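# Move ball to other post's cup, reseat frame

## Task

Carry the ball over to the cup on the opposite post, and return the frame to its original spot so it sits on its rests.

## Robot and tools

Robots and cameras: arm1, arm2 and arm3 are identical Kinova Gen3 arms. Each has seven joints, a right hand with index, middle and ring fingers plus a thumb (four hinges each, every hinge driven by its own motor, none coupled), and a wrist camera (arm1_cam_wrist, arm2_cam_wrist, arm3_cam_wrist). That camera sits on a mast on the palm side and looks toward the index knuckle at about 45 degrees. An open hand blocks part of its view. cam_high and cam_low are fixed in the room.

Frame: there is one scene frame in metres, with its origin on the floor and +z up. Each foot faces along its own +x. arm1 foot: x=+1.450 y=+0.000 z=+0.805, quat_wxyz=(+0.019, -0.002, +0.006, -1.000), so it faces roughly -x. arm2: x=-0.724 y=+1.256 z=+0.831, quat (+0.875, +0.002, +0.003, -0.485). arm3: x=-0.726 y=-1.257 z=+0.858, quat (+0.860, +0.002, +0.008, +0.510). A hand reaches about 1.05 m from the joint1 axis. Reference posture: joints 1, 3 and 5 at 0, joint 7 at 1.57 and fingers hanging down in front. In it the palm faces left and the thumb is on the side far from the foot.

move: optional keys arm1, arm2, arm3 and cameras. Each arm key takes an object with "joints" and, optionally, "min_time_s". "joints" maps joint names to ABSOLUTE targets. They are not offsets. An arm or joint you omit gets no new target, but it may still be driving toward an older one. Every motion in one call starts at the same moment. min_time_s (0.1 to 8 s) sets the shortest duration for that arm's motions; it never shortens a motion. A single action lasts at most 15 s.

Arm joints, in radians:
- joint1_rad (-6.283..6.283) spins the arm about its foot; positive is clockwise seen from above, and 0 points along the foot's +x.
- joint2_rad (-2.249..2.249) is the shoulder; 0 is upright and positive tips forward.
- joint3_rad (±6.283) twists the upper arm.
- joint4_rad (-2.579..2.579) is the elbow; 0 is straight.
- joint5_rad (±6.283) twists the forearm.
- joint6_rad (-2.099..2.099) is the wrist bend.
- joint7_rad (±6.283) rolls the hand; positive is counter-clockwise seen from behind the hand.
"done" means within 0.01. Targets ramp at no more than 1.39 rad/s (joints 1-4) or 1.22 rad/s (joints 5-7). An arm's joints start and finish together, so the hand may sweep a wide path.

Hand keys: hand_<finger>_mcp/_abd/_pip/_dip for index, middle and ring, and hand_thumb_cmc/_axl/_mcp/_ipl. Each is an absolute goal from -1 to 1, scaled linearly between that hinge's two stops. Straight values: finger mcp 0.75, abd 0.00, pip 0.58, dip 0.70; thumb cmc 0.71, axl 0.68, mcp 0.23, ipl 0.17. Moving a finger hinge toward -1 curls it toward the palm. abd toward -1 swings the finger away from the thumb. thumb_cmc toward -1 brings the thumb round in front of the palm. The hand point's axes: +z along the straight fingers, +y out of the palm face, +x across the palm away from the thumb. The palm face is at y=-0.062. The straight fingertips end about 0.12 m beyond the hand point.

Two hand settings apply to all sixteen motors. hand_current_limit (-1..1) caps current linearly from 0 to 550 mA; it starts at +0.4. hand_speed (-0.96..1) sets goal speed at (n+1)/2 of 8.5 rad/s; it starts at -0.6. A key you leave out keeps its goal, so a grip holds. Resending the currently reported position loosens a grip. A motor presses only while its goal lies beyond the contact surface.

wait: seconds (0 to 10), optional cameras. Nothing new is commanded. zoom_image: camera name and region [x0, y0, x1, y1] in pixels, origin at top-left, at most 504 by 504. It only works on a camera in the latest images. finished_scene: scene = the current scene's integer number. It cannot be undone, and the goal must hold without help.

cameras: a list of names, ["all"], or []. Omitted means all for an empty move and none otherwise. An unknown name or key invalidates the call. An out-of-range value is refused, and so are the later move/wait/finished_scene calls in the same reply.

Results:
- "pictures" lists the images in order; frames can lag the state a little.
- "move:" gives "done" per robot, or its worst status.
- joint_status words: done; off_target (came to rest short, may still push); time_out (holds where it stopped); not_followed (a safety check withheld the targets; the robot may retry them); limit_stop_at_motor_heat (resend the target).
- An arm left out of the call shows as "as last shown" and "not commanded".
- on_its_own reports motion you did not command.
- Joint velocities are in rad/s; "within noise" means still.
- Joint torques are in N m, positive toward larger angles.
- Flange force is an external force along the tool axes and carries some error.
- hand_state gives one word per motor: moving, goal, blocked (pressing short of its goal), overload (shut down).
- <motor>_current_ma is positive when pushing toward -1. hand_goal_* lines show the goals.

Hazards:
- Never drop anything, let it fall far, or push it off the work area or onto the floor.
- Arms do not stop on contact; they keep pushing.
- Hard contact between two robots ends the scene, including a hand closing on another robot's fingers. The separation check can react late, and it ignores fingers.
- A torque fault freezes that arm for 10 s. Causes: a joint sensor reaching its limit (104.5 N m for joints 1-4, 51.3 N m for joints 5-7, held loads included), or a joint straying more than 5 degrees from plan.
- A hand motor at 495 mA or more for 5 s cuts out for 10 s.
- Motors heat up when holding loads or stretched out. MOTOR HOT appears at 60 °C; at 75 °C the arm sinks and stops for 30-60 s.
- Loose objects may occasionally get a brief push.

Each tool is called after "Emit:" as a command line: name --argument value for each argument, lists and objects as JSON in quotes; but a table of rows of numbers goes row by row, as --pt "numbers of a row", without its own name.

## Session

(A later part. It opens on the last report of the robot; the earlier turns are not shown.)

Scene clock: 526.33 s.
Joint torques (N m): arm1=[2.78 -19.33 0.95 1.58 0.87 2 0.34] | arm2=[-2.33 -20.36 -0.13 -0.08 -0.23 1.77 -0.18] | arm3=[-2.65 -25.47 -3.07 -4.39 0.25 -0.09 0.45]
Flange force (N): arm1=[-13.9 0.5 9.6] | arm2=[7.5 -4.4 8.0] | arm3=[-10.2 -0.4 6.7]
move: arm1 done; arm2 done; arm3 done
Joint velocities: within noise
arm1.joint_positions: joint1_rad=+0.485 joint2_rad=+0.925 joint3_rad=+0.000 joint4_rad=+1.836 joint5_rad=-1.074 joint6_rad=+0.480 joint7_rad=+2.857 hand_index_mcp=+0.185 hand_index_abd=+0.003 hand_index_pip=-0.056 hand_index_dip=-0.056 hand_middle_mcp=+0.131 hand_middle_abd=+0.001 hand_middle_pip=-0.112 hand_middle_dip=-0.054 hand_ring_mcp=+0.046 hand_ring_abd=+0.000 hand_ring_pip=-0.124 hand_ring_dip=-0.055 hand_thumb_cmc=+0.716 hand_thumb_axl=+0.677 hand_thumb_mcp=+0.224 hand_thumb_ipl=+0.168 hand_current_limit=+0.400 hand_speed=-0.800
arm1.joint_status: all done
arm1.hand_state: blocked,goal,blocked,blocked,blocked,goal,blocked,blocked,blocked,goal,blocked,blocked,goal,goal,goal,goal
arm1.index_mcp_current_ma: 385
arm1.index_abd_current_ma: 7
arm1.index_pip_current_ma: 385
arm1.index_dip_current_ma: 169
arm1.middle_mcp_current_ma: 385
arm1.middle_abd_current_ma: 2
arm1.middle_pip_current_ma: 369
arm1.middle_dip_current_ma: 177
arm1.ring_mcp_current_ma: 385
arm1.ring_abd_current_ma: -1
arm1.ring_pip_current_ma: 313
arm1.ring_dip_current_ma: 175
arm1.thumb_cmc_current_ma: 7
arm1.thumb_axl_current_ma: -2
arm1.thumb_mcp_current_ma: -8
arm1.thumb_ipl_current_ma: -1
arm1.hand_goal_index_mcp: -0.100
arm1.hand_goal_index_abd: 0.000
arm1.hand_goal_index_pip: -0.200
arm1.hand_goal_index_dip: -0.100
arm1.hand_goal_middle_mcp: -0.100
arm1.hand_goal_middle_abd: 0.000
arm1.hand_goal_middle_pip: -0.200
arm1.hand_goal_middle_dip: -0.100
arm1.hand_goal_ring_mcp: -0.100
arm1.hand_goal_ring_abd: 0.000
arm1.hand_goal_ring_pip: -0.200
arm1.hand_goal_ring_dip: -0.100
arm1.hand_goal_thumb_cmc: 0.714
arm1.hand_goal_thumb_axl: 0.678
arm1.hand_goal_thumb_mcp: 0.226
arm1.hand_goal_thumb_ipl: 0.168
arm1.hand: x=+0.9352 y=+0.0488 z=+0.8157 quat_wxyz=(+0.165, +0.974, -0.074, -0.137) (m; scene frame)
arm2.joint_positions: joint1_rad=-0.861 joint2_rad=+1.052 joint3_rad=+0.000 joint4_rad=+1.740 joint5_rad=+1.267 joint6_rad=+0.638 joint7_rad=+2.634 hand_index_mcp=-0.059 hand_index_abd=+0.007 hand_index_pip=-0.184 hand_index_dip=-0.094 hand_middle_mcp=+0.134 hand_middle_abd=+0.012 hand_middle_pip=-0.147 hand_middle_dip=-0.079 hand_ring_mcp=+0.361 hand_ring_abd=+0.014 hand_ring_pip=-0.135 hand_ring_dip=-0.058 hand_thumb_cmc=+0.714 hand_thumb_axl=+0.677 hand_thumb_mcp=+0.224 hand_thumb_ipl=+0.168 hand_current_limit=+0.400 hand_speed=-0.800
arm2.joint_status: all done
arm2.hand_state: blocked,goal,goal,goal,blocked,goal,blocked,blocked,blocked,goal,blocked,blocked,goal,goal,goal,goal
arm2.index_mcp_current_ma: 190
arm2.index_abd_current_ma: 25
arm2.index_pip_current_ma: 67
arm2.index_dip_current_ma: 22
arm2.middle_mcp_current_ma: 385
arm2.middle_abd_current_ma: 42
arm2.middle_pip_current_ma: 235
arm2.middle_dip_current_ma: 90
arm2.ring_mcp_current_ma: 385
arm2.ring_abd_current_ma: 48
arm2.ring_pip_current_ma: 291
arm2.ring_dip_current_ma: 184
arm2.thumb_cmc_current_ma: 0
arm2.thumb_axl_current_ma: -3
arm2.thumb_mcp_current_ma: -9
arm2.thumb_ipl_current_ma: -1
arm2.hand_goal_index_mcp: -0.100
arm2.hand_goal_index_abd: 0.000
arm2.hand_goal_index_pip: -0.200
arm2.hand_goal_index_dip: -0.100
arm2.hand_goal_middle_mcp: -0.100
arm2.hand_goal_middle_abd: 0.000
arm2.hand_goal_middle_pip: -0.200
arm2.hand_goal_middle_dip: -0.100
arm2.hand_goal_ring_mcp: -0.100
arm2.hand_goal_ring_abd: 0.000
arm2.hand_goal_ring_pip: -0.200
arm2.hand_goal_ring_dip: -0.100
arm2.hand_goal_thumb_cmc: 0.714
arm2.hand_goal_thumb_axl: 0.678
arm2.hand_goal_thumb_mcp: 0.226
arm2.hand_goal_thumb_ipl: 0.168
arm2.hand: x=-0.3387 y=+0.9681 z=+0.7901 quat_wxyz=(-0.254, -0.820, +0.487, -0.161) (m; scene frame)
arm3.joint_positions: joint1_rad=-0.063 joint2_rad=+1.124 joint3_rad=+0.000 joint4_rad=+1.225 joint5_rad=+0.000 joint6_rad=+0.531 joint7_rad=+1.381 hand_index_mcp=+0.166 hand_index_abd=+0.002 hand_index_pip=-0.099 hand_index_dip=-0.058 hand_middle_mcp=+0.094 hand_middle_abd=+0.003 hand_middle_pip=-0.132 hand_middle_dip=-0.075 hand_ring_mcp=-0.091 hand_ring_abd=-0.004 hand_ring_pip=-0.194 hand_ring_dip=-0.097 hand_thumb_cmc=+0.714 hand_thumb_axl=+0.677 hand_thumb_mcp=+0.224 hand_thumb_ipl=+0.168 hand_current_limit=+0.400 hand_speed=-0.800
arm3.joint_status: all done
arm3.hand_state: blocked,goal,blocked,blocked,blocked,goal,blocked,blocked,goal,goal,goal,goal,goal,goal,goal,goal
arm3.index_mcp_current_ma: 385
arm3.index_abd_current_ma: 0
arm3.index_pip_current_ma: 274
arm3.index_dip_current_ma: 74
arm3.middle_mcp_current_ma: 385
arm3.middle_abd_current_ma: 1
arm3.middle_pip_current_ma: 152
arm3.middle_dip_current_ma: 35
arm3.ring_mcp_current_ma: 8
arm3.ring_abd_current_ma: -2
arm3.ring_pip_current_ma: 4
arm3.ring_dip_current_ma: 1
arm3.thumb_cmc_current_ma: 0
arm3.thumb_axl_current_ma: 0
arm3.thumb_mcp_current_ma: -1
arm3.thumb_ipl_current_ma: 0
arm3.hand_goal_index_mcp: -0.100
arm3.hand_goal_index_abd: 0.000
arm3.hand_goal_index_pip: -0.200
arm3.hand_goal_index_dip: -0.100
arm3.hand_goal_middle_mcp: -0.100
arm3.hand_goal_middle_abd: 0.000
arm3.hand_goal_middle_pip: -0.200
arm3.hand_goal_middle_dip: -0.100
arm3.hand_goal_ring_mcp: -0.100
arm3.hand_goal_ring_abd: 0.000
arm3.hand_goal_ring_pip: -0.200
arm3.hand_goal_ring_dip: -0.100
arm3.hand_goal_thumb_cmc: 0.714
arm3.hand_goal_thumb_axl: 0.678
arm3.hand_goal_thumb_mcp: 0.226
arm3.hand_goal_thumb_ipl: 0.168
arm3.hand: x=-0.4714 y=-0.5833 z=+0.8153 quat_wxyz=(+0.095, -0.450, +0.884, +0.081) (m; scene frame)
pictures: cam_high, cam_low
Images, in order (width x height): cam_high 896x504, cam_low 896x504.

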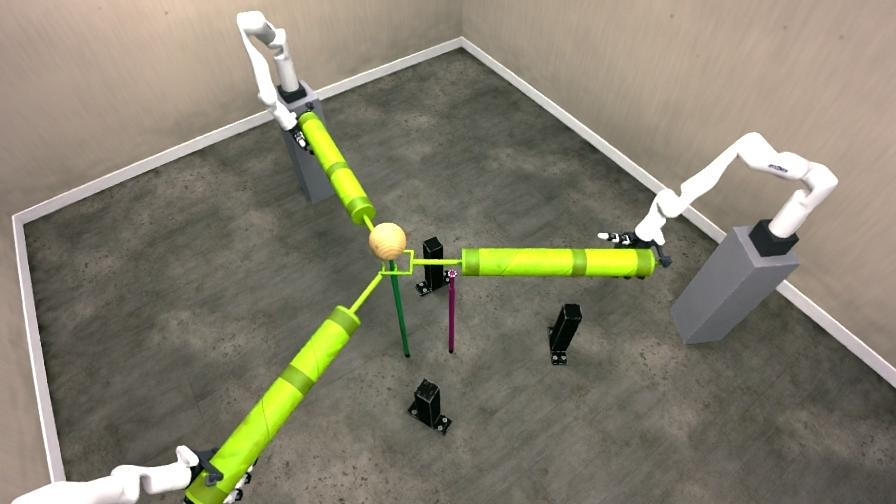

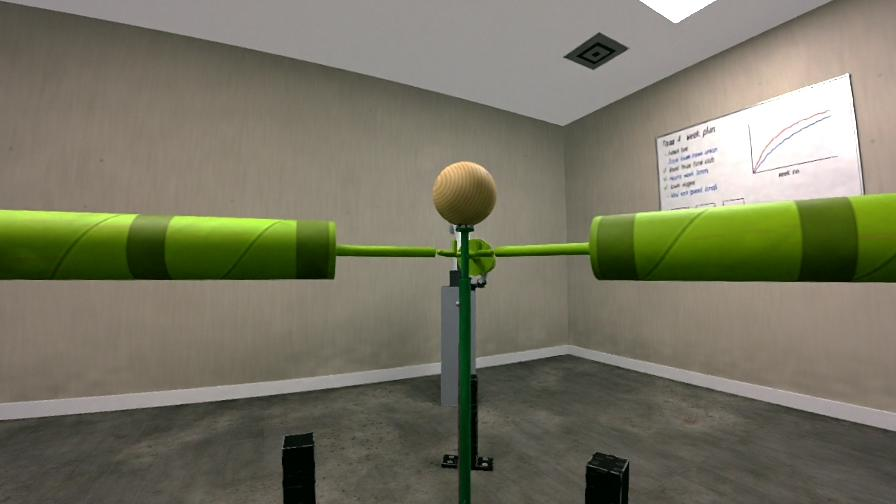

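Emit:
move --arm1 '{"joints":{"joint1_rad":0.2381,"joint2_rad":0.9513,"joint4_rad":1.7334,"joint5_rad":-1.064,"joint6_rad":0.4283,"joint7_rad":2.595},"min_time_s":4}' --arm2 '{"joints":{"joint1_rad":-0.6121,"joint2_rad":1.0262,"joint4_rad":1.8602,"joint5_rad":1.6294,"joint6_rad":0.5535,"joint7_rad":2.4837},"min_time_s":4}' --arm3 '{"joints":{"joint1_rad":-0.1002,"joint2_rad":0.9619,"joint4_rad":1.7191,"joint5_rad":0,"joint6_rad":0.1989,"joint7_rad":1.3421},"min_time_s":4}' --cameras '["cam_high","cam_low"]'

Emit:
zoom_image --camera "cam_high" --region '[340, 180, 500, 340]'

Scene clock: 611.63 s.
Joint torques (N m): arm1=[1.69 -20.76 -0.08 0.76 0.62 2.14 0.29] | arm2=[-0.97 -19.37 0.88 1.04 -0.38 1.83 -0.12] | arm3=[-2.67 -21.54 -3.43 -2.13 0.64 -0.58 0.43]
Flange force (N): arm1=[-13.5 1.2 10.0] | arm2=[7.6 -4.5 7.9] | arm3=[-8.3 -0.7 5.7]
move: arm1 done; arm2 done; arm3 done
Joint velocities: within noise
arm1.joint_positions: joint1_rad=+0.238 joint2_rad=+0.951 joint3_rad=+0.000 joint4_rad=+1.733 joint5_rad=-1.064 joint6_rad=+0.428 joint7_rad=+2.595 hand_index_mcp=+0.185 hand_index_abd=+0.002 hand_index_pip=-0.056 hand_index_dip=-0.056 hand_middle_mcp=+0.131 hand_middle_abd=+0.000 hand_middle_pip=-0.112 hand_middle_dip=-0.054 hand_ring_mcp=+0.046 hand_ring_abd=-0.001 hand_ring_pip=-0.124 hand_ring_dip=-0.056 hand_thumb_cmc=+0.716 hand_thumb_axl=+0.677 hand_thumb_mcp=+0.224 hand_thumb_ipl=+0.168 hand_current_limit=+0.400 hand_speed=-0.800
arm1.joint_status: all done
arm1.hand_state: blocked,goal,blocked,blocked,blocked,goal,blocked,blocked,blocked,goal,blocked,blocked,goal,goal,goal,goal
arm1.index_mcp_current_ma: 385
arm1.index_abd_current_ma: 6
arm1.index_pip_current_ma: 385
arm1.index_dip_current_ma: 169
arm1.middle_mcp_current_ma: 385
arm1.middle_abd_current_ma: 1
arm1.middle_pip_current_ma: 369
arm1.middle_dip_current_ma: 177
arm1.ring_mcp_current_ma: 385
arm1.ring_abd_current_ma: -3
arm1.ring_pip_current_ma: 311
arm1.ring_dip_current_ma: 172
arm1.thumb_cmc_current_ma: 7
arm1.thumb_axl_current_ma: -2
arm1.thumb_mcp_current_ma: -8
arm1.thumb_ipl_current_ma: -1
arm1.hand_goal_index_mcp: -0.100
arm1.hand_goal_index_abd: 0.000
arm1.hand_goal_index_pip: -0.200
arm1.hand_goal_index_dip: -0.100
arm1.hand_goal_middle_mcp: -0.100
arm1.hand_goal_middle_abd: 0.000
arm1.hand_goal_middle_pip: -0.200
arm1.hand_goal_middle_dip: -0.100
arm1.hand_goal_ring_mcp: -0.100
arm1.hand_goal_ring_abd: 0.000
arm1.hand_goal_ring_pip: -0.200
arm1.hand_goal_ring_dip: -0.100
arm1.hand_goal_thumb_cmc: 0.714
arm1.hand_goal_thumb_axl: 0.678
arm1.hand_goal_thumb_mcp: 0.226
arm1.hand_goal_thumb_ipl: 0.168
arm1.hand: x=+0.8661 y=-0.0492 z=+0.8158 quat_wxyz=(+0.165, +0.974, -0.074, -0.137) (m; scene frame)
arm2.joint_positions: joint1_rad=-0.612 joint2_rad=+1.026 joint3_rad=+0.000 joint4_rad=+1.860 joint5_rad=+1.629 joint6_rad=+0.554 joint7_rad=+2.484 hand_index_mcp=-0.060 hand_index_abd=+0.007 hand_index_pip=-0.184 hand_index_dip=-0.094 hand_middle_mcp=+0.134 hand_middle_abd=+0.013 hand_middle_pip=-0.147 hand_middle_dip=-0.079 hand_ring_mcp=+0.361 hand_ring_abd=+0.014 hand_ring_pip=-0.134 hand_ring_dip=-0.058 hand_thumb_cmc=+0.714 hand_thumb_axl=+0.677 hand_thumb_mcp=+0.224 hand_thumb_ipl=+0.168 hand_current_limit=+0.400 hand_speed=-0.800
arm2.joint_status: all done
arm2.hand_state: blocked,goal,goal,goal,blocked,goal,blocked,blocked,blocked,goal,blocked,blocked,goal,goal,goal,goal
arm2.index_mcp_current_ma: 186
arm2.index_abd_current_ma: 25
arm2.index_pip_current_ma: 67
arm2.index_dip_current_ma: 22
arm2.middle_mcp_current_ma: 385
arm2.middle_abd_current_ma: 47
arm2.middle_pip_current_ma: 235
arm2.middle_dip_current_ma: 90
arm2.ring_mcp_current_ma: 385
arm2.ring_abd_current_ma: 50
arm2.ring_pip_current_ma: 300
arm2.ring_dip_current_ma: 184
arm2.thumb_cmc_current_ma: 0
arm2.thumb_axl_current_ma: -3
arm2.thumb_mcp_current_ma: -9
arm2.thumb_ipl_current_ma: -1
arm2.hand_goal_index_mcp: -0.100
arm2.hand_goal_index_abd: 0.000
arm2.hand_goal_index_pip: -0.200
arm2.hand_goal_index_dip: -0.100
arm2.hand_goal_middle_mcp: -0.100
arm2.hand_goal_middle_abd: 0.000
arm2.hand_goal_middle_pip: -0.200
arm2.hand_goal_middle_dip: -0.100
arm2.hand_goal_ring_mcp: -0.100
arm2.hand_goal_ring_abd: 0.000
arm2.hand_goal_ring_pip: -0.200
arm2.hand_goal_ring_dip: -0.100
arm2.hand_goal_thumb_cmc: 0.714
arm2.hand_goal_thumb_axl: 0.678
arm2.hand_goal_thumb_mcp: 0.226
arm2.hand_goal_thumb_ipl: 0.168
arm2.hand: x=-0.4078 y=+0.8700 z=+0.7901 quat_wxyz=(-0.254, -0.820, +0.487, -0.161) (m; scene frame)
arm3.joint_positions: joint1_rad=-0.100 joint2_rad=+0.962 joint3_rad=+0.000 joint4_rad=+1.719 joint5_rad=+0.000 joint6_rad=+0.199 joint7_rad=+1.342 hand_index_mcp=+0.166 hand_index_abd=-0.001 hand_index_pip=-0.100 hand_index_dip=-0.065 hand_middle_mcp=+0.094 hand_middle_abd=-0.002 hand_middle_pip=-0.133 hand_middle_dip=-0.079 hand_ring_mcp=-0.091 hand_ring_abd=-0.004 hand_ring_pip=-0.194 hand_ring_dip=-0.097 hand_thumb_cmc=+0.714 hand_thumb_axl=+0.677 hand_thumb_mcp=+0.224 hand_thumb_ipl=+0.168 hand_current_limit=+0.400 hand_speed=-0.800
arm3.joint_status: all done
arm3.hand_state: blocked,goal,blocked,blocked,blocked,goal,blocked,blocked,goal,goal,goal,goal,goal,goal,goal,goal
arm3.index_mcp_current_ma: 385
arm3.index_abd_current_ma: 0
arm3.index_pip_current_ma: 269
arm3.index_dip_current_ma: 58
arm3.middle_mcp_current_ma: 385
arm3.middle_abd_current_ma: 0
arm3.middle_pip_current_ma: 148
arm3.middle_dip_current_ma: 26
arm3.ring_mcp_current_ma: 8
arm3.ring_abd_current_ma: -2
arm3.ring_pip_current_ma: 4
arm3.ring_dip_current_ma: 1
arm3.thumb_cmc_current_ma: 0
arm3.thumb_axl_current_ma: 0
arm3.thumb_mcp_current_ma: -1
arm3.thumb_ipl_current_ma: 0
arm3.hand_goal_index_mcp: -0.100
arm3.hand_goal_index_abd: 0.000
arm3.hand_goal_index_pip: -0.200
arm3.hand_goal_index_dip: -0.100
arm3.hand_goal_middle_mcp: -0.100
arm3.hand_goal_middle_abd: 0.000
arm3.hand_goal_middle_pip: -0.200
arm3.hand_goal_middle_dip: -0.100
arm3.hand_goal_ring_mcp: -0.100
arm3.hand_goal_ring_abd: 0.000
arm3.hand_goal_ring_pip: -0.200
arm3.hand_goal_ring_dip: -0.100
arm3.hand_goal_thumb_cmc: 0.714
arm3.hand_goal_thumb_axl: 0.678
arm3.hand_goal_thumb_mcp: 0.226
arm3.hand_goal_thumb_ipl: 0.168
arm3.hand: x=-0.5406 y=-0.6812 z=+0.8155 quat_wxyz=(+0.092, -0.449, +0.885, +0.085) (m; scene frame)
pictures: cam_high, cam_low
Images, in order (width x height): cam_high 896x504, cam_low 896x504.

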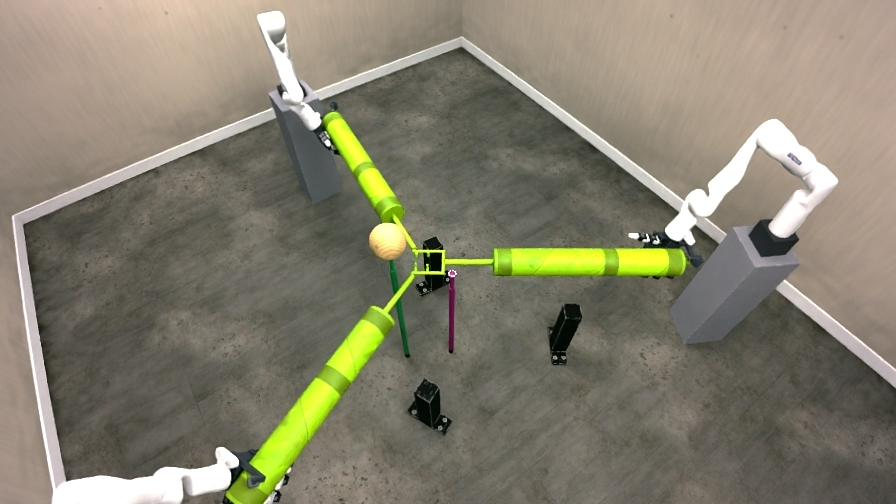

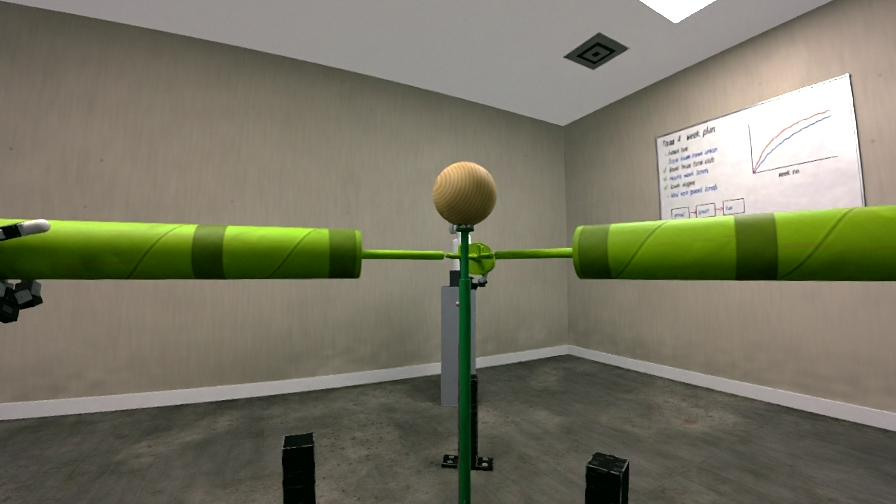

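Scaled by 3.150 from the camera's 896x504 image, which has a finer 1280x720 frame.

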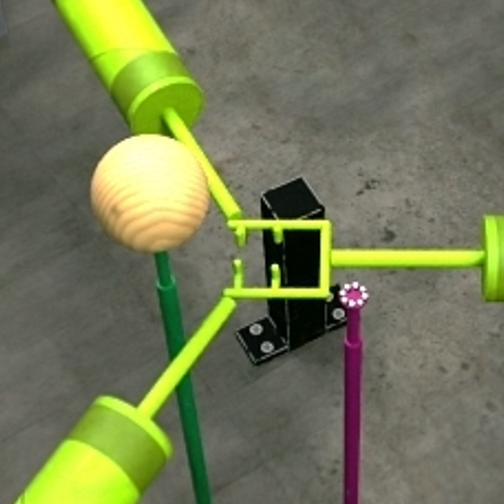

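Emit:
move --arm1 '{"joints":{"joint1_rad":0.0049,"joint2_rad":0.9783,"joint4_rad":1.636,"joint5_rad":-0.9918,"joint6_rad":0.3697,"joint7_rad":2.2936},"min_time_s":3}' --arm2 '{"joints":{"joint1_rad":-0.3523,"joint2_rad":1.0445,"joint4_rad":1.7622,"joint5_rad":1.7544,"joint6_rad":0.4689,"joint7_rad":2.6257},"min_time_s":3}' --arm3 '{"joints":{"joint1_rad":-0.0866,"joint2_rad":0.8757,"joint4_rad":2.1286,"joint5_rad":0,"joint6_rad":-0.1245,"joint7_rad":1.3561},"min_time_s":3}'

Emit:
move --arm1 '{"joints":{"joint1_rad":-0.1005,"joint2_rad":1.0856,"joint4_rad":1.533,"joint5_rad":-1.0143,"joint6_rad":0.3227,"joint7_rad":2.2207},"min_time_s":2}' --arm2 '{"joints":{"joint1_rad":-0.2368,"joint2_rad":1.1543,"joint4_rad":1.6393,"joint5_rad":1.8554,"joint6_rad":0.4283,"joint7_rad":2.6345},"min_time_s":2}' --arm3 '{"joints":{"joint1_rad":-0.0743,"joint2_rad":0.9961,"joint4_rad":2.2912,"joint5_rad":0,"joint6_rad":-0.4075,"joint7_rad":1.3688},"min_time_s":2}' --cameras '["cam_high","cam_low"]'

Scene clock: 621.10 s.
Joint torques (N m): arm1=[0.38 -22.56 -1.24 -0.93 0.36 2 0.39] | arm2=[-0.06 -20.88 1.86 -0.12 -0.41 2.16 -0.27] | arm3=[-1.68 -17.79 -2.49 0.2 0.75 -0.98 0.2]
Flange force (N): arm1=[-12.3 1.9 9.9] | arm2=[7.4 -3.4 8.6] | arm3=[-6.8 -0.5 4.8]
move: arm1 done; arm2 done; arm3 done
Joint velocities: within noise
arm1.joint_positions: joint1_rad=+0.005 joint2_rad=+0.978 joint3_rad=+0.000 joint4_rad=+1.636 joint5_rad=-0.992 joint6_rad=+0.370 joint7_rad=+2.294 hand_index_mcp=+0.185 hand_index_abd=+0.002 hand_index_pip=-0.056 hand_index_dip=-0.056 hand_middle_mcp=+0.131 hand_middle_abd=+0.001 hand_middle_pip=-0.112 hand_middle_dip=-0.054 hand_ring_mcp=+0.046 hand_ring_abd=+0.000 hand_ring_pip=-0.124 hand_ring_dip=-0.056 hand_thumb_cmc=+0.716 hand_thumb_axl=+0.677 hand_thumb_mcp=+0.224 hand_thumb_ipl=+0.168 hand_current_limit=+0.400 hand_speed=-0.800
arm1.joint_status: all done
arm1.hand_state: blocked,goal,blocked,blocked,blocked,goal,blocked,blocked,blocked,goal,blocked,blocked,goal,goal,goal,goal
arm1.index_mcp_current_ma: 385
arm1.index_abd_current_ma: 4
arm1.index_pip_current_ma: 385
arm1.index_dip_current_ma: 169
arm1.middle_mcp_current_ma: 385
arm1.middle_abd_current_ma: 1
arm1.middle_pip_current_ma: 369
arm1.middle_dip_current_ma: 177
arm1.ring_mcp_current_ma: 385
arm1.ring_abd_current_ma: 0
arm1.ring_pip_current_ma: 311
arm1.ring_dip_current_ma: 169
arm1.thumb_cmc_current_ma: 7
arm1.thumb_axl_current_ma: -2
arm1.thumb_mcp_current_ma: -8
arm1.thumb_ipl_current_ma: -1
arm1.hand_goal_index_mcp: -0.100
arm1.hand_goal_index_abd: 0.000
arm1.hand_goal_index_pip: -0.200
arm1.hand_goal_index_dip: -0.100
arm1.hand_goal_middle_mcp: -0.100
arm1.hand_goal_middle_abd: 0.000
arm1.hand_goal_middle_pip: -0.200
arm1.hand_goal_middle_dip: -0.100
arm1.hand_goal_ring_mcp: -0.100
arm1.hand_goal_ring_abd: 0.000
arm1.hand_goal_ring_pip: -0.200
arm1.hand_goal_ring_dip: -0.100
arm1.hand_goal_thumb_cmc: 0.714
arm1.hand_goal_thumb_axl: 0.678
arm1.hand_goal_thumb_mcp: 0.226
arm1.hand_goal_thumb_ipl: 0.168
arm1.hand: x=+0.8250 y=-0.1610 z=+0.8158 quat_wxyz=(+0.165, +0.974, -0.074, -0.137) (m; scene frame)
arm2.joint_positions: joint1_rad=-0.352 joint2_rad=+1.045 joint3_rad=+0.000 joint4_rad=+1.762 joint5_rad=+1.754 joint6_rad=+0.469 joint7_rad=+2.626 hand_index_mcp=-0.060 hand_index_abd=+0.007 hand_index_pip=-0.181 hand_index_dip=-0.094 hand_middle_mcp=+0.133 hand_middle_abd=+0.014 hand_middle_pip=-0.147 hand_middle_dip=-0.078 hand_ring_mcp=+0.352 hand_ring_abd=+0.021 hand_ring_pip=-0.134 hand_ring_dip=-0.052 hand_thumb_cmc=+0.714 hand_thumb_axl=+0.677 hand_thumb_mcp=+0.224 hand_thumb_ipl=+0.168 hand_current_limit=+0.400 hand_speed=-0.800
arm2.joint_status: all done
arm2.hand_state: blocked,goal,goal,goal,blocked,goal,blocked,blocked,blocked,blocked,blocked,blocked,goal,goal,goal,goal
arm2.index_mcp_current_ma: 187
arm2.index_abd_current_ma: 25
arm2.index_pip_current_ma: 80
arm2.index_dip_current_ma: 22
arm2.middle_mcp_current_ma: 385
arm2.middle_abd_current_ma: 48
arm2.middle_pip_current_ma: 235
arm2.middle_dip_current_ma: 93
arm2.ring_mcp_current_ma: 385
arm2.ring_abd_current_ma: 76
arm2.ring_pip_current_ma: 300
arm2.ring_dip_current_ma: 216
arm2.thumb_cmc_current_ma: 0
arm2.thumb_axl_current_ma: -3
arm2.thumb_mcp_current_ma: -9
arm2.thumb_ipl_current_ma: -1
arm2.hand_goal_index_mcp: -0.100
arm2.hand_goal_index_abd: 0.000
arm2.hand_goal_index_pip: -0.200
arm2.hand_goal_index_dip: -0.100
arm2.hand_goal_middle_mcp: -0.100
arm2.hand_goal_middle_abd: 0.000
arm2.hand_goal_middle_pip: -0.200
arm2.hand_goal_middle_dip: -0.100
arm2.hand_goal_ring_mcp: -0.100
arm2.hand_goal_ring_abd: 0.000
arm2.hand_goal_ring_pip: -0.200
arm2.hand_goal_ring_dip: -0.100
arm2.hand_goal_thumb_cmc: 0.714
arm2.hand_goal_thumb_axl: 0.678
arm2.hand_goal_thumb_mcp: 0.226
arm2.hand_goal_thumb_ipl: 0.168
arm2.hand: x=-0.4488 y=+0.7580 z=+0.7903 quat_wxyz=(-0.254, -0.820, +0.487, -0.161) (m; scene frame)
arm3.joint_positions: joint1_rad=-0.087 joint2_rad=+0.876 joint3_rad=+0.000 joint4_rad=+2.129 joint5_rad=+0.000 joint6_rad=-0.124 joint7_rad=+1.356 hand_index_mcp=+0.166 hand_index_abd=-0.001 hand_index_pip=-0.100 hand_index_dip=-0.063 hand_middle_mcp=+0.094 hand_middle_abd=-0.001 hand_middle_pip=-0.133 hand_middle_dip=-0.079 hand_ring_mcp=-0.091 hand_ring_abd=-0.004 hand_ring_pip=-0.194 hand_ring_dip=-0.097 hand_thumb_cmc=+0.714 hand_thumb_axl=+0.677 hand_thumb_mcp=+0.224 hand_thumb_ipl=+0.168 hand_current_limit=+0.400 hand_speed=-0.800
arm3.joint_status: all done
arm3.hand_state: blocked,goal,blocked,blocked,blocked,goal,blocked,blocked,goal,goal,goal,goal,goal,goal,goal,goal
arm3.index_mcp_current_ma: 385
arm3.index_abd_current_ma: 0
arm3.index_pip_current_ma: 269
arm3.index_dip_current_ma: 60
arm3.middle_mcp_current_ma: 385
arm3.middle_abd_current_ma: 0
arm3.middle_pip_current_ma: 148
arm3.middle_dip_current_ma: 26
arm3.ring_mcp_current_ma: 8
arm3.ring_abd_current_ma: -2
arm3.ring_pip_current_ma: 4
arm3.ring_dip_current_ma: 1
arm3.thumb_cmc_current_ma: 0
arm3.thumb_axl_current_ma: 0
arm3.thumb_mcp_current_ma: -1
arm3.thumb_ipl_current_ma: 0
arm3.hand_goal_index_mcp: -0.100
arm3.hand_goal_index_abd: 0.000
arm3.hand_goal_index_pip: -0.200
arm3.hand_goal_index_dip: -0.100
arm3.hand_goal_middle_mcp: -0.100
arm3.hand_goal_middle_abd: 0.000
arm3.hand_goal_middle_pip: -0.200
arm3.hand_goal_middle_dip: -0.100
arm3.hand_goal_ring_mcp: -0.100
arm3.hand_goal_ring_abd: 0.000
arm3.hand_goal_ring_pip: -0.200
arm3.hand_goal_ring_dip: -0.100
arm3.hand_goal_thumb_cmc: 0.714
arm3.hand_goal_thumb_axl: 0.678
arm3.hand_goal_thumb_mcp: 0.226
arm3.hand_goal_thumb_ipl: 0.168
arm3.hand: x=-0.5815 y=-0.7932 z=+0.8154 quat_wxyz=(+0.093, -0.449, +0.884, +0.084) (m; scene frame)
pictures: none

Scene clock: 623.47 s.
Joint torques (N m): arm1=[-0.01 -23.6 -1.45 -1.27 0.37 1.88 0.41] | arm2=[0.25 -21.95 1.9 -0.42 -0.38 2.06 -0.29] | arm3=[-1.39 -16.45 -2.31 2.72 0.93 -1.15 0.26]
Flange force (N): arm1=[-11.7 2.4 10.2] | arm2=[7.5 -3.1 9.0] | arm3=[-7.1 -0.9 4.8]
move: arm1 done; arm2 done; arm3 done
Joint velocities: within noise
arm1.joint_positions: joint1_rad=-0.100 joint2_rad=+1.086 joint3_rad=+0.000 joint4_rad=+1.533 joint5_rad=-1.014 joint6_rad=+0.323 joint7_rad=+2.221 hand_index_mcp=+0.185 hand_index_abd=+0.001 hand_index_pip=-0.056 hand_index_dip=-0.056 hand_middle_mcp=+0.131 hand_middle_abd=-0.001 hand_middle_pip=-0.112 hand_middle_dip=-0.055 hand_ring_mcp=+0.046 hand_ring_abd=-0.001 hand_ring_pip=-0.125 hand_ring_dip=-0.058 hand_thumb_cmc=+0.716 hand_thumb_axl=+0.677 hand_thumb_mcp=+0.224 hand_thumb_ipl=+0.168 hand_current_limit=+0.400 hand_speed=-0.800
arm1.joint_status: all done
arm1.hand_state: blocked,goal,blocked,blocked,blocked,goal,blocked,blocked,blocked,goal,blocked,blocked,goal,goal,goal,goal
arm1.index_mcp_current_ma: 385
arm1.index_abd_current_ma: 3
arm1.index_pip_current_ma: 385
arm1.index_dip_current_ma: 169
arm1.middle_mcp_current_ma: 385
arm1.middle_abd_current_ma: -1
arm1.middle_pip_current_ma: 369
arm1.middle_dip_current_ma: 174
arm1.ring_mcp_current_ma: 385
arm1.ring_abd_current_ma: -1
arm1.ring_pip_current_ma: 309
arm1.ring_dip_current_ma: 163
arm1.thumb_cmc_current_ma: 7
arm1.thumb_axl_current_ma: -2
arm1.thumb_mcp_current_ma: -8
arm1.thumb_ipl_current_ma: -1
arm1.hand_goal_index_mcp: -0.100
arm1.hand_goal_index_abd: 0.000
arm1.hand_goal_index_pip: -0.200
arm1.hand_goal_index_dip: -0.100
arm1.hand_goal_middle_mcp: -0.100
arm1.hand_goal_middle_abd: 0.000
arm1.hand_goal_middle_pip: -0.200
arm1.hand_goal_middle_dip: -0.100
arm1.hand_goal_ring_mcp: -0.100
arm1.hand_goal_ring_abd: 0.000
arm1.hand_goal_ring_pip: -0.200
arm1.hand_goal_ring_dip: -0.100
arm1.hand_goal_thumb_cmc: 0.714
arm1.hand_goal_thumb_axl: 0.678
arm1.hand_goal_thumb_mcp: 0.226
arm1.hand_goal_thumb_ipl: 0.168
arm1.hand: x=+0.8050 y=-0.2170 z=+0.7758 quat_wxyz=(+0.165, +0.974, -0.074, -0.137) (m; scene frame)
arm2.joint_positions: joint1_rad=-0.237 joint2_rad=+1.154 joint3_rad=+0.000 joint4_rad=+1.639 joint5_rad=+1.855 joint6_rad=+0.428 joint7_rad=+2.635 hand_index_mcp=-0.060 hand_index_abd=+0.007 hand_index_pip=-0.181 hand_index_dip=-0.094 hand_middle_mcp=+0.133 hand_middle_abd=+0.014 hand_middle_pip=-0.147 hand_middle_dip=-0.078 hand_ring_mcp=+0.352 hand_ring_abd=+0.021 hand_ring_pip=-0.134 hand_ring_dip=-0.052 hand_thumb_cmc=+0.714 hand_thumb_axl=+0.677 hand_thumb_mcp=+0.224 hand_thumb_ipl=+0.168 hand_current_limit=+0.400 hand_speed=-0.800
arm2.joint_status: all done
arm2.hand_state: blocked,goal,goal,goal,blocked,goal,blocked,blocked,blocked,blocked,blocked,blocked,goal,goal,goal,goal
arm2.index_mcp_current_ma: 187
arm2.index_abd_current_ma: 24
arm2.index_pip_current_ma: 80
arm2.index_dip_current_ma: 22
arm2.middle_mcp_current_ma: 385
arm2.middle_abd_current_ma: 48
arm2.middle_pip_current_ma: 235
arm2.middle_dip_current_ma: 93
arm2.ring_mcp_current_ma: 385
arm2.ring_abd_current_ma: 76
arm2.ring_pip_current_ma: 300
arm2.ring_dip_current_ma: 216
arm2.thumb_cmc_current_ma: 0
arm2.thumb_axl_current_ma: -3
arm2.thumb_mcp_current_ma: -9
arm2.thumb_ipl_current_ma: -1
arm2.hand_goal_index_mcp: -0.100
arm2.hand_goal_index_abd: 0.000
arm2.hand_goal_index_pip: -0.200
arm2.hand_goal_index_dip: -0.100
arm2.hand_goal_middle_mcp: -0.100
arm2.hand_goal_middle_abd: 0.000
arm2.hand_goal_middle_pip: -0.200
arm2.hand_goal_middle_dip: -0.100
arm2.hand_goal_ring_mcp: -0.100
arm2.hand_goal_ring_abd: 0.000
arm2.hand_goal_ring_pip: -0.200
arm2.hand_goal_ring_dip: -0.100
arm2.hand_goal_thumb_cmc: 0.714
arm2.hand_goal_thumb_axl: 0.678
arm2.hand_goal_thumb_mcp: 0.226
arm2.hand_goal_thumb_ipl: 0.168
arm2.hand: x=-0.4689 y=+0.7020 z=+0.7503 quat_wxyz=(-0.254, -0.820, +0.487, -0.161) (m; scene frame)
arm3.joint_positions: joint1_rad=-0.074 joint2_rad=+0.996 joint3_rad=+0.000 joint4_rad=+2.291 joint5_rad=+0.000 joint6_rad=-0.407 joint7_rad=+1.369 hand_index_mcp=+0.166 hand_index_abd=-0.002 hand_index_pip=-0.100 hand_index_dip=-0.062 hand_middle_mcp=+0.094 hand_middle_abd=-0.001 hand_middle_pip=-0.133 hand_middle_dip=-0.078 hand_ring_mcp=-0.091 hand_ring_abd=-0.004 hand_ring_pip=-0.194 hand_ring_dip=-0.097 hand_thumb_cmc=+0.714 hand_thumb_axl=+0.677 hand_thumb_mcp=+0.224 hand_thumb_ipl=+0.168 hand_current_limit=+0.400 hand_speed=-0.800
arm3.joint_status: all done
arm3.hand_state: blocked,goal,blocked,blocked,blocked,goal,blocked,blocked,goal,goal,goal,goal,goal,goal,goal,goal
arm3.index_mcp_current_ma: 385
arm3.index_abd_current_ma: -1
arm3.index_pip_current_ma: 269
arm3.index_dip_current_ma: 65
arm3.middle_mcp_current_ma: 385
arm3.middle_abd_current_ma: 0
arm3.middle_pip_current_ma: 148
arm3.middle_dip_current_ma: 28
arm3.ring_mcp_current_ma: 8
arm3.ring_abd_current_ma: -2
arm3.ring_pip_current_ma: 4
arm3.ring_dip_current_ma: 1
arm3.thumb_cmc_current_ma: 0
arm3.thumb_axl_current_ma: 0
arm3.thumb_mcp_current_ma: -1
arm3.thumb_ipl_current_ma: 0
arm3.hand_goal_index_mcp: -0.100
arm3.hand_goal_index_abd: 0.000
arm3.hand_goal_index_pip: -0.200
arm3.hand_goal_index_dip: -0.100
arm3.hand_goal_middle_mcp: -0.100
arm3.hand_goal_middle_abd: 0.000
arm3.hand_goal_middle_pip: -0.200
arm3.hand_goal_middle_dip: -0.100
arm3.hand_goal_ring_mcp: -0.100
arm3.hand_goal_ring_abd: 0.000
arm3.hand_goal_ring_pip: -0.200
arm3.hand_goal_ring_dip: -0.100
arm3.hand_goal_thumb_cmc: 0.714
arm3.hand_goal_thumb_axl: 0.678
arm3.hand_goal_thumb_mcp: 0.226
arm3.hand_goal_thumb_ipl: 0.168
arm3.hand: x=-0.6015 y=-0.8492 z=+0.7753 quat_wxyz=(+0.094, -0.450, +0.884, +0.083) (m; scene frame)
pictures: cam_high, cam_low
Images, in order (width x height): cam_high 896x504, cam_low 896x504.

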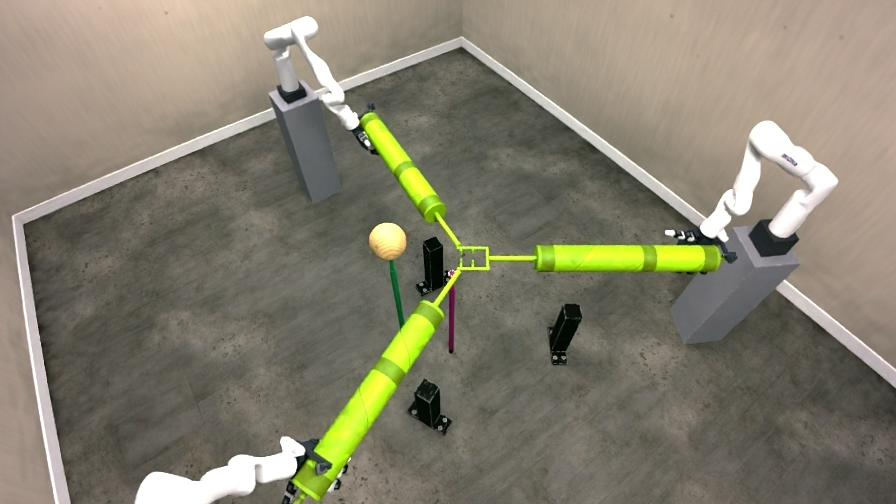

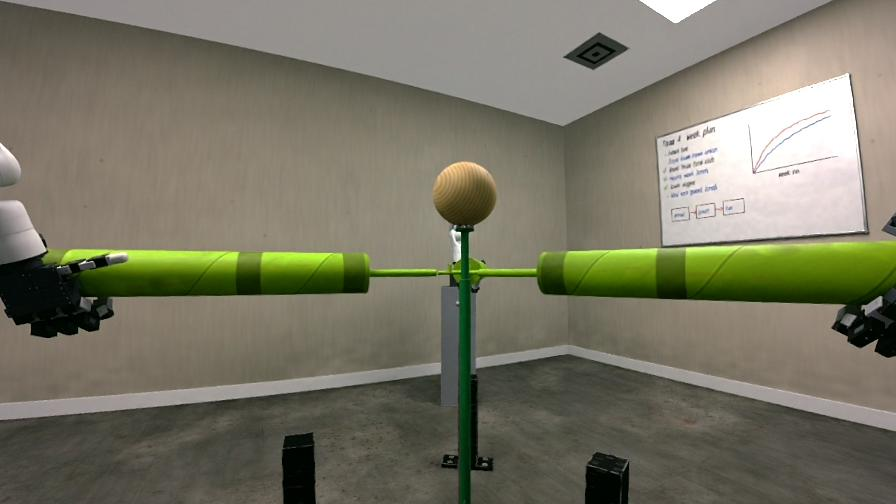

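Emit:
move --arm1 '{"joints":{"joint1_rad":-0.1965,"joint2_rad":1.2843,"joint4_rad":1.3474,"joint5_rad":-1.0556,"joint6_rad":0.2754,"joint7_rad":2.1766},"min_time_s":2.5}' --arm2 '{"joints":{"joint1_rad":-0.1326,"joint2_rad":1.3574,"joint4_rad":1.4221,"joint5_rad":1.9496,"joint6_rad":0.3896,"joint7_rad":2.6381},"min_time_s":2.5}' --arm3 '{"joints":{"joint1_rad":-0.057,"joint2_rad":1.3059,"joint4_rad":2.3562,"joint5_rad":0,"joint6_rad":-0.7823,"joint7_rad":1.3867},"min_time_s":2.5}'

Emit:
move --arm1 '{"joints":{"joint1_rad":-0.2091,"joint2_rad":1.5779,"joint4_rad":1.1099,"joint5_rad":-1.2501,"joint6_rad":0.2471,"joint7_rad":2.3662},"min_time_s":3}' --arm2 '{"joints":{"joint1_rad":-0.1429,"joint2_rad":1.6638,"joint4_rad":1.1347,"joint5_rad":1.9787,"joint6_rad":0.4001,"joint7_rad":2.5961},"min_time_s":3}' --arm3 '{"joints":{"joint1_rad":-0.0698,"joint2_rad":1.6352,"joint4_rad":2.0703,"joint5_rad":0,"joint6_rad":-0.8257,"joint7_rad":1.3734},"min_time_s":3}' --cameras '["cam_high","cam_low"]'

Scene clock: 634.97 s.
Joint torques (N m): arm1=[-0.05 -24.71 -1.21 -1.36 0.44 1.73 0.42] | arm2=[-0.37 -22.99 1.25 -0.52 -0.33 1.74 -0.23] | arm3=[-1.68 -14.38 -2.43 6.85 1.4 -0.67 0.53]
Flange force (N): arm1=[-11.0 3.1 11.6] | arm2=[7.5 -1.6 10.9] | arm3=[-9.5 -2.5 5.9]
move: arm1 done; arm2 done; arm3 done
Joint velocities: within noise
arm1.joint_positions: joint1_rad=-0.197 joint2_rad=+1.284 joint3_rad=+0.000 joint4_rad=+1.347 joint5_rad=-1.056 joint6_rad=+0.275 joint7_rad=+2.177 hand_index_mcp=+0.185 hand_index_abd=+0.001 hand_index_pip=-0.058 hand_index_dip=-0.057 hand_middle_mcp=+0.131 hand_middle_abd=+0.000 hand_middle_pip=-0.115 hand_middle_dip=-0.056 hand_ring_mcp=+0.046 hand_ring_abd=-0.001 hand_ring_pip=-0.127 hand_ring_dip=-0.059 hand_thumb_cmc=+0.716 hand_thumb_axl=+0.677 hand_thumb_mcp=+0.224 hand_thumb_ipl=+0.168 hand_current_limit=+0.400 hand_speed=-0.800
arm1.joint_status: all done
arm1.hand_state: blocked,goal,blocked,blocked,blocked,goal,blocked,blocked,blocked,goal,blocked,blocked,goal,goal,goal,goal
arm1.index_mcp_current_ma: 385
arm1.index_abd_current_ma: 2
arm1.index_pip_current_ma: 385
arm1.index_dip_current_ma: 164
arm1.middle_mcp_current_ma: 385
arm1.middle_abd_current_ma: -1
arm1.middle_pip_current_ma: 357
arm1.middle_dip_current_ma: 172
arm1.ring_mcp_current_ma: 385
arm1.ring_abd_current_ma: -1
arm1.ring_pip_current_ma: 302
arm1.ring_dip_current_ma: 156
arm1.thumb_cmc_current_ma: 7
arm1.thumb_axl_current_ma: -2
arm1.thumb_mcp_current_ma: -8
arm1.thumb_ipl_current_ma: -1
arm1.hand_goal_index_mcp: -0.100
arm1.hand_goal_index_abd: 0.000
arm1.hand_goal_index_pip: -0.200
arm1.hand_goal_index_dip: -0.100
arm1.hand_goal_middle_mcp: -0.100
arm1.hand_goal_middle_abd: 0.000
arm1.hand_goal_middle_pip: -0.200
arm1.hand_goal_middle_dip: -0.100
arm1.hand_goal_ring_mcp: -0.100
arm1.hand_goal_ring_abd: 0.000
arm1.hand_goal_ring_pip: -0.200
arm1.hand_goal_ring_dip: -0.100
arm1.hand_goal_thumb_cmc: 0.714
arm1.hand_goal_thumb_axl: 0.678
arm1.hand_goal_thumb_mcp: 0.226
arm1.hand_goal_thumb_ipl: 0.168
arm1.hand: x=+0.7848 y=-0.2730 z=+0.6959 quat_wxyz=(+0.165, +0.974, -0.074, -0.137) (m; scene frame)
arm2.joint_positions: joint1_rad=-0.133 joint2_rad=+1.357 joint3_rad=+0.000 joint4_rad=+1.422 joint5_rad=+1.950 joint6_rad=+0.390 joint7_rad=+2.638 hand_index_mcp=-0.060 hand_index_abd=+0.007 hand_index_pip=-0.181 hand_index_dip=-0.094 hand_middle_mcp=+0.133 hand_middle_abd=+0.012 hand_middle_pip=-0.147 hand_middle_dip=-0.078 hand_ring_mcp=+0.353 hand_ring_abd=+0.018 hand_ring_pip=-0.134 hand_ring_dip=-0.055 hand_thumb_cmc=+0.714 hand_thumb_axl=+0.677 hand_thumb_mcp=+0.224 hand_thumb_ipl=+0.168 hand_current_limit=+0.400 hand_speed=-0.800
arm2.joint_status: all done
arm2.hand_state: blocked,goal,goal,goal,blocked,goal,blocked,blocked,blocked,goal,blocked,blocked,goal,goal,goal,goal
arm2.index_mcp_current_ma: 187
arm2.index_abd_current_ma: 24
arm2.index_pip_current_ma: 80
arm2.index_dip_current_ma: 22
arm2.middle_mcp_current_ma: 385
arm2.middle_abd_current_ma: 44
arm2.middle_pip_current_ma: 235
arm2.middle_dip_current_ma: 93
arm2.ring_mcp_current_ma: 385
arm2.ring_abd_current_ma: 65
arm2.ring_pip_current_ma: 300
arm2.ring_dip_current_ma: 202
arm2.thumb_cmc_current_ma: 0
arm2.thumb_axl_current_ma: -3
arm2.thumb_mcp_current_ma: -9
arm2.thumb_ipl_current_ma: -1
arm2.hand_goal_index_mcp: -0.100
arm2.hand_goal_index_abd: 0.000
arm2.hand_goal_index_pip: -0.200
arm2.hand_goal_index_dip: -0.100
arm2.hand_goal_middle_mcp: -0.100
arm2.hand_goal_middle_abd: 0.000
arm2.hand_goal_middle_pip: -0.200
arm2.hand_goal_middle_dip: -0.100
arm2.hand_goal_ring_mcp: -0.100
arm2.hand_goal_ring_abd: 0.000
arm2.hand_goal_ring_pip: -0.200
arm2.hand_goal_ring_dip: -0.100
arm2.hand_goal_thumb_cmc: 0.714
arm2.hand_goal_thumb_axl: 0.678
arm2.hand_goal_thumb_mcp: 0.226
arm2.hand_goal_thumb_ipl: 0.168
arm2.hand: x=-0.4892 y=+0.6462 z=+0.6704 quat_wxyz=(-0.254, -0.820, +0.487, -0.161) (m; scene frame)
arm3.joint_positions: joint1_rad=-0.057 joint2_rad=+1.306 joint3_rad=+0.000 joint4_rad=+2.356 joint5_rad=+0.000 joint6_rad=-0.782 joint7_rad=+1.387 hand_index_mcp=+0.166 hand_index_abd=-0.012 hand_index_pip=-0.100 hand_index_dip=-0.061 hand_middle_mcp=+0.094 hand_middle_abd=-0.002 hand_middle_pip=-0.133 hand_middle_dip=-0.078 hand_ring_mcp=-0.091 hand_ring_abd=-0.004 hand_ring_pip=-0.194 hand_ring_dip=-0.097 hand_thumb_cmc=+0.714 hand_thumb_axl=+0.677 hand_thumb_mcp=+0.224 hand_thumb_ipl=+0.168 hand_current_limit=+0.400 hand_speed=-0.800
arm3.joint_status: all done
arm3.hand_state: blocked,goal,blocked,blocked,blocked,goal,blocked,blocked,goal,goal,goal,goal,goal,goal,goal,goal
arm3.index_mcp_current_ma: 385
arm3.index_abd_current_ma: -9
arm3.index_pip_current_ma: 269
arm3.index_dip_current_ma: 65
arm3.middle_mcp_current_ma: 385
arm3.middle_abd_current_ma: -1
arm3.middle_pip_current_ma: 148
arm3.middle_dip_current_ma: 28
arm3.ring_mcp_current_ma: 8
arm3.ring_abd_current_ma: -2
arm3.ring_pip_current_ma: 4
arm3.ring_dip_current_ma: 1
arm3.thumb_cmc_current_ma: 0
arm3.thumb_axl_current_ma: 0
arm3.thumb_mcp_current_ma: -1
arm3.thumb_ipl_current_ma: 0
arm3.hand_goal_index_mcp: -0.100
arm3.hand_goal_index_abd: 0.000
arm3.hand_goal_index_pip: -0.200
arm3.hand_goal_index_dip: -0.100
arm3.hand_goal_middle_mcp: -0.100
arm3.hand_goal_middle_abd: 0.000
arm3.hand_goal_middle_pip: -0.200
arm3.hand_goal_middle_dip: -0.100
arm3.hand_goal_ring_mcp: -0.100
arm3.hand_goal_ring_abd: 0.000
arm3.hand_goal_ring_pip: -0.200
arm3.hand_goal_ring_dip: -0.100
arm3.hand_goal_thumb_cmc: 0.714
arm3.hand_goal_thumb_axl: 0.678
arm3.hand_goal_thumb_mcp: 0.226
arm3.hand_goal_thumb_ipl: 0.168
arm3.hand: x=-0.6217 y=-0.9051 z=+0.6952 quat_wxyz=(+0.096, -0.450, +0.884, +0.081) (m; scene frame)
pictures: none

Scene clock: 638.33 s.
Joint torques (N m): arm1=[1.09 -24.42 -0.14 -0.96 0.56 1.54 0.45] | arm2=[-2.11 -22.2 -0.17 -0.6 -0.13 1.22 -0.17] | arm3=[-2.02 -11.71 -2.32 8.92 1.77 0.27 0.89]
Flange force (N): arm1=[-10.1 4.1 14.3] | arm2=[7.3 0.4 12.2] | arm3=[-12.1 -1.9 7.2]
move: arm1 done; arm2 done; arm3 done
Joint velocities: within noise
arm1.joint_positions: joint1_rad=-0.209 joint2_rad=+1.578 joint3_rad=+0.000 joint4_rad=+1.110 joint5_rad=-1.250 joint6_rad=+0.247 joint7_rad=+2.366 hand_index_mcp=+0.185 hand_index_abd=+0.001 hand_index_pip=-0.066 hand_index_dip=-0.058 hand_middle_mcp=+0.131 hand_middle_abd=+0.000 hand_middle_pip=-0.120 hand_middle_dip=-0.060 hand_ring_mcp=+0.046 hand_ring_abd=-0.001 hand_ring_pip=-0.131 hand_ring_dip=-0.062 hand_thumb_cmc=+0.716 hand_thumb_axl=+0.677 hand_thumb_mcp=+0.224 hand_thumb_ipl=+0.168 hand_current_limit=+0.400 hand_speed=-0.800
arm1.joint_status: all done
arm1.hand_state: blocked,goal,blocked,blocked,blocked,goal,blocked,blocked,blocked,goal,blocked,blocked,goal,goal,goal,goal
arm1.index_mcp_current_ma: 385
arm1.index_abd_current_ma: 3
arm1.index_pip_current_ma: 385
arm1.index_dip_current_ma: 160
arm1.middle_mcp_current_ma: 385
arm1.middle_abd_current_ma: -1
arm1.middle_pip_current_ma: 331
arm1.middle_dip_current_ma: 153
arm1.ring_mcp_current_ma: 385
arm1.ring_abd_current_ma: -1
arm1.ring_pip_current_ma: 281
arm1.ring_dip_current_ma: 145
arm1.thumb_cmc_current_ma: 7
arm1.thumb_axl_current_ma: -2
arm1.thumb_mcp_current_ma: -8
arm1.thumb_ipl_current_ma: -1
arm1.hand_goal_index_mcp: -0.100
arm1.hand_goal_index_abd: 0.000
arm1.hand_goal_index_pip: -0.200
arm1.hand_goal_index_dip: -0.100
arm1.hand_goal_middle_mcp: -0.100
arm1.hand_goal_middle_abd: 0.000
arm1.hand_goal_middle_pip: -0.200
arm1.hand_goal_middle_dip: -0.100
arm1.hand_goal_ring_mcp: -0.100
arm1.hand_goal_ring_abd: 0.000
arm1.hand_goal_ring_pip: -0.200
arm1.hand_goal_ring_dip: -0.100
arm1.hand_goal_thumb_cmc: 0.714
arm1.hand_goal_thumb_axl: 0.678
arm1.hand_goal_thumb_mcp: 0.226
arm1.hand_goal_thumb_ipl: 0.168
arm1.hand: x=+0.7842 y=-0.2788 z=+0.5657 quat_wxyz=(+0.165, +0.974, -0.074, -0.137) (m; scene frame)
arm2.joint_positions: joint1_rad=-0.143 joint2_rad=+1.664 joint3_rad=+0.000 joint4_rad=+1.135 joint5_rad=+1.979 joint6_rad=+0.400 joint7_rad=+2.596 hand_index_mcp=-0.060 hand_index_abd=+0.007 hand_index_pip=-0.181 hand_index_dip=-0.094 hand_middle_mcp=+0.132 hand_middle_abd=+0.014 hand_middle_pip=-0.146 hand_middle_dip=-0.078 hand_ring_mcp=+0.350 hand_ring_abd=+0.017 hand_ring_pip=-0.129 hand_ring_dip=-0.051 hand_thumb_cmc=+0.714 hand_thumb_axl=+0.677 hand_thumb_mcp=+0.224 hand_thumb_ipl=+0.168 hand_current_limit=+0.400 hand_speed=-0.800
arm2.joint_status: all done
arm2.hand_state: blocked,goal,goal,goal,blocked,goal,blocked,blocked,blocked,goal,blocked,blocked,goal,goal,goal,goal
arm2.index_mcp_current_ma: 187
arm2.index_abd_current_ma: 24
arm2.index_pip_current_ma: 80
arm2.index_dip_current_ma: 22
arm2.middle_mcp_current_ma: 385
arm2.middle_abd_current_ma: 49
arm2.middle_pip_current_ma: 240
arm2.middle_dip_current_ma: 93
arm2.ring_mcp_current_ma: 385
arm2.ring_abd_current_ma: 62
arm2.ring_pip_current_ma: 324
arm2.ring_dip_current_ma: 217
arm2.thumb_cmc_current_ma: 0
arm2.thumb_axl_current_ma: -3
arm2.thumb_mcp_current_ma: -9
arm2.thumb_ipl_current_ma: -1
arm2.hand_goal_index_mcp: -0.100
arm2.hand_goal_index_abd: 0.000
arm2.hand_goal_index_pip: -0.200
arm2.hand_goal_index_dip: -0.100
arm2.hand_goal_middle_mcp: -0.100
arm2.hand_goal_middle_abd: 0.000
arm2.hand_goal_middle_pip: -0.200
arm2.hand_goal_middle_dip: -0.100
arm2.hand_goal_ring_mcp: -0.100
arm2.hand_goal_ring_abd: 0.000
arm2.hand_goal_ring_pip: -0.200
arm2.hand_goal_ring_dip: -0.100
arm2.hand_goal_thumb_cmc: 0.714
arm2.hand_goal_thumb_axl: 0.678
arm2.hand_goal_thumb_mcp: 0.226
arm2.hand_goal_thumb_ipl: 0.168
arm2.hand: x=-0.4841 y=+0.6487 z=+0.5402 quat_wxyz=(-0.254, -0.820, +0.487, -0.161) (m; scene frame)
arm3.joint_positions: joint1_rad=-0.070 joint2_rad=+1.635 joint3_rad=+0.000 joint4_rad=+2.070 joint5_rad=+0.000 joint6_rad=-0.826 joint7_rad=+1.373 hand_index_mcp=+0.167 hand_index_abd=+0.005 hand_index_pip=-0.100 hand_index_dip=-0.061 hand_middle_mcp=+0.094 hand_middle_abd=+0.003 hand_middle_pip=-0.133 hand_middle_dip=-0.078 hand_ring_mcp=-0.092 hand_ring_abd=-0.004 hand_ring_pip=-0.195 hand_ring_dip=-0.097 hand_thumb_cmc=+0.714 hand_thumb_axl=+0.677 hand_thumb_mcp=+0.224 hand_thumb_ipl=+0.168 hand_current_limit=+0.400 hand_speed=-0.800
arm3.joint_status: all done
arm3.hand_state: blocked,goal,blocked,blocked,blocked,goal,blocked,blocked,goal,goal,goal,goal,goal,goal,goal,goal
arm3.index_mcp_current_ma: 385
arm3.index_abd_current_ma: 2
arm3.index_pip_current_ma: 269
arm3.index_dip_current_ma: 65
arm3.middle_mcp_current_ma: 385
arm3.middle_abd_current_ma: 1
arm3.middle_pip_current_ma: 148
arm3.middle_dip_current_ma: 28
arm3.ring_mcp_current_ma: 7
arm3.ring_abd_current_ma: -2
arm3.ring_pip_current_ma: 3
arm3.ring_dip_current_ma: 1
arm3.thumb_cmc_current_ma: 0
arm3.thumb_axl_current_ma: 0
arm3.thumb_mcp_current_ma: -1
arm3.thumb_ipl_current_ma: 0
arm3.hand_goal_index_mcp: -0.100
arm3.hand_goal_index_abd: 0.000
arm3.hand_goal_index_pip: -0.200
arm3.hand_goal_index_dip: -0.100
arm3.hand_goal_middle_mcp: -0.100
arm3.hand_goal_middle_abd: 0.000
arm3.hand_goal_middle_pip: -0.200
arm3.hand_goal_middle_dip: -0.100
arm3.hand_goal_ring_mcp: -0.100
arm3.hand_goal_ring_abd: 0.000
arm3.hand_goal_ring_pip: -0.200
arm3.hand_goal_ring_dip: -0.100
arm3.hand_goal_thumb_cmc: 0.714
arm3.hand_goal_thumb_axl: 0.678
arm3.hand_goal_thumb_mcp: 0.226
arm3.hand_goal_thumb_ipl: 0.168
arm3.hand: x=-0.6264 y=-0.9017 z=+0.5654 quat_wxyz=(+0.095, -0.450, +0.884, +0.082) (m; scene frame)
pictures: cam_high, cam_low
Images, in order (width x height): cam_high 896x504, cam_low 896x504.

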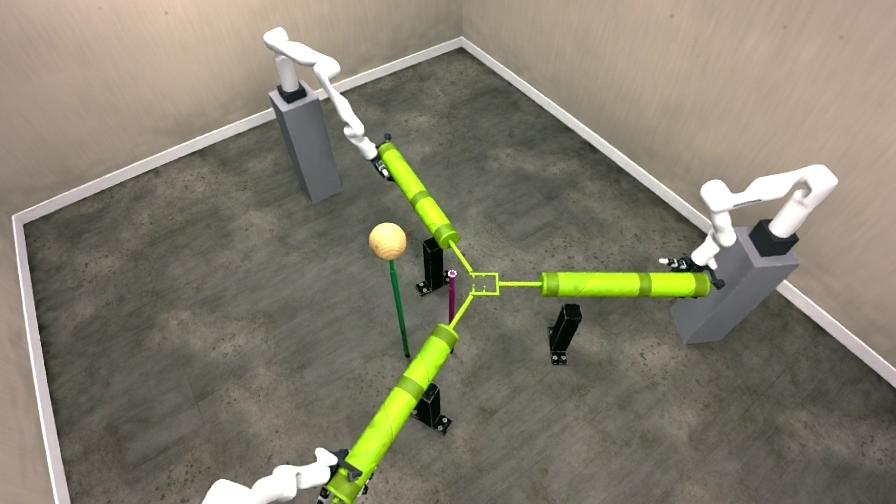

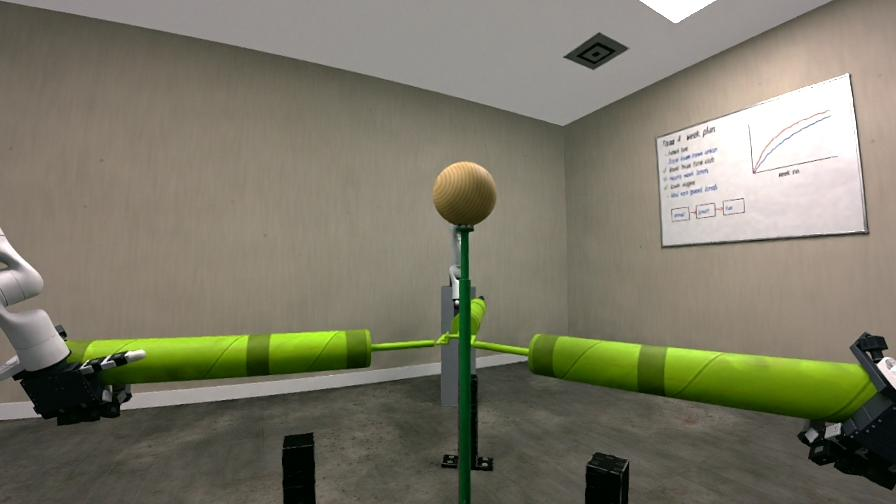

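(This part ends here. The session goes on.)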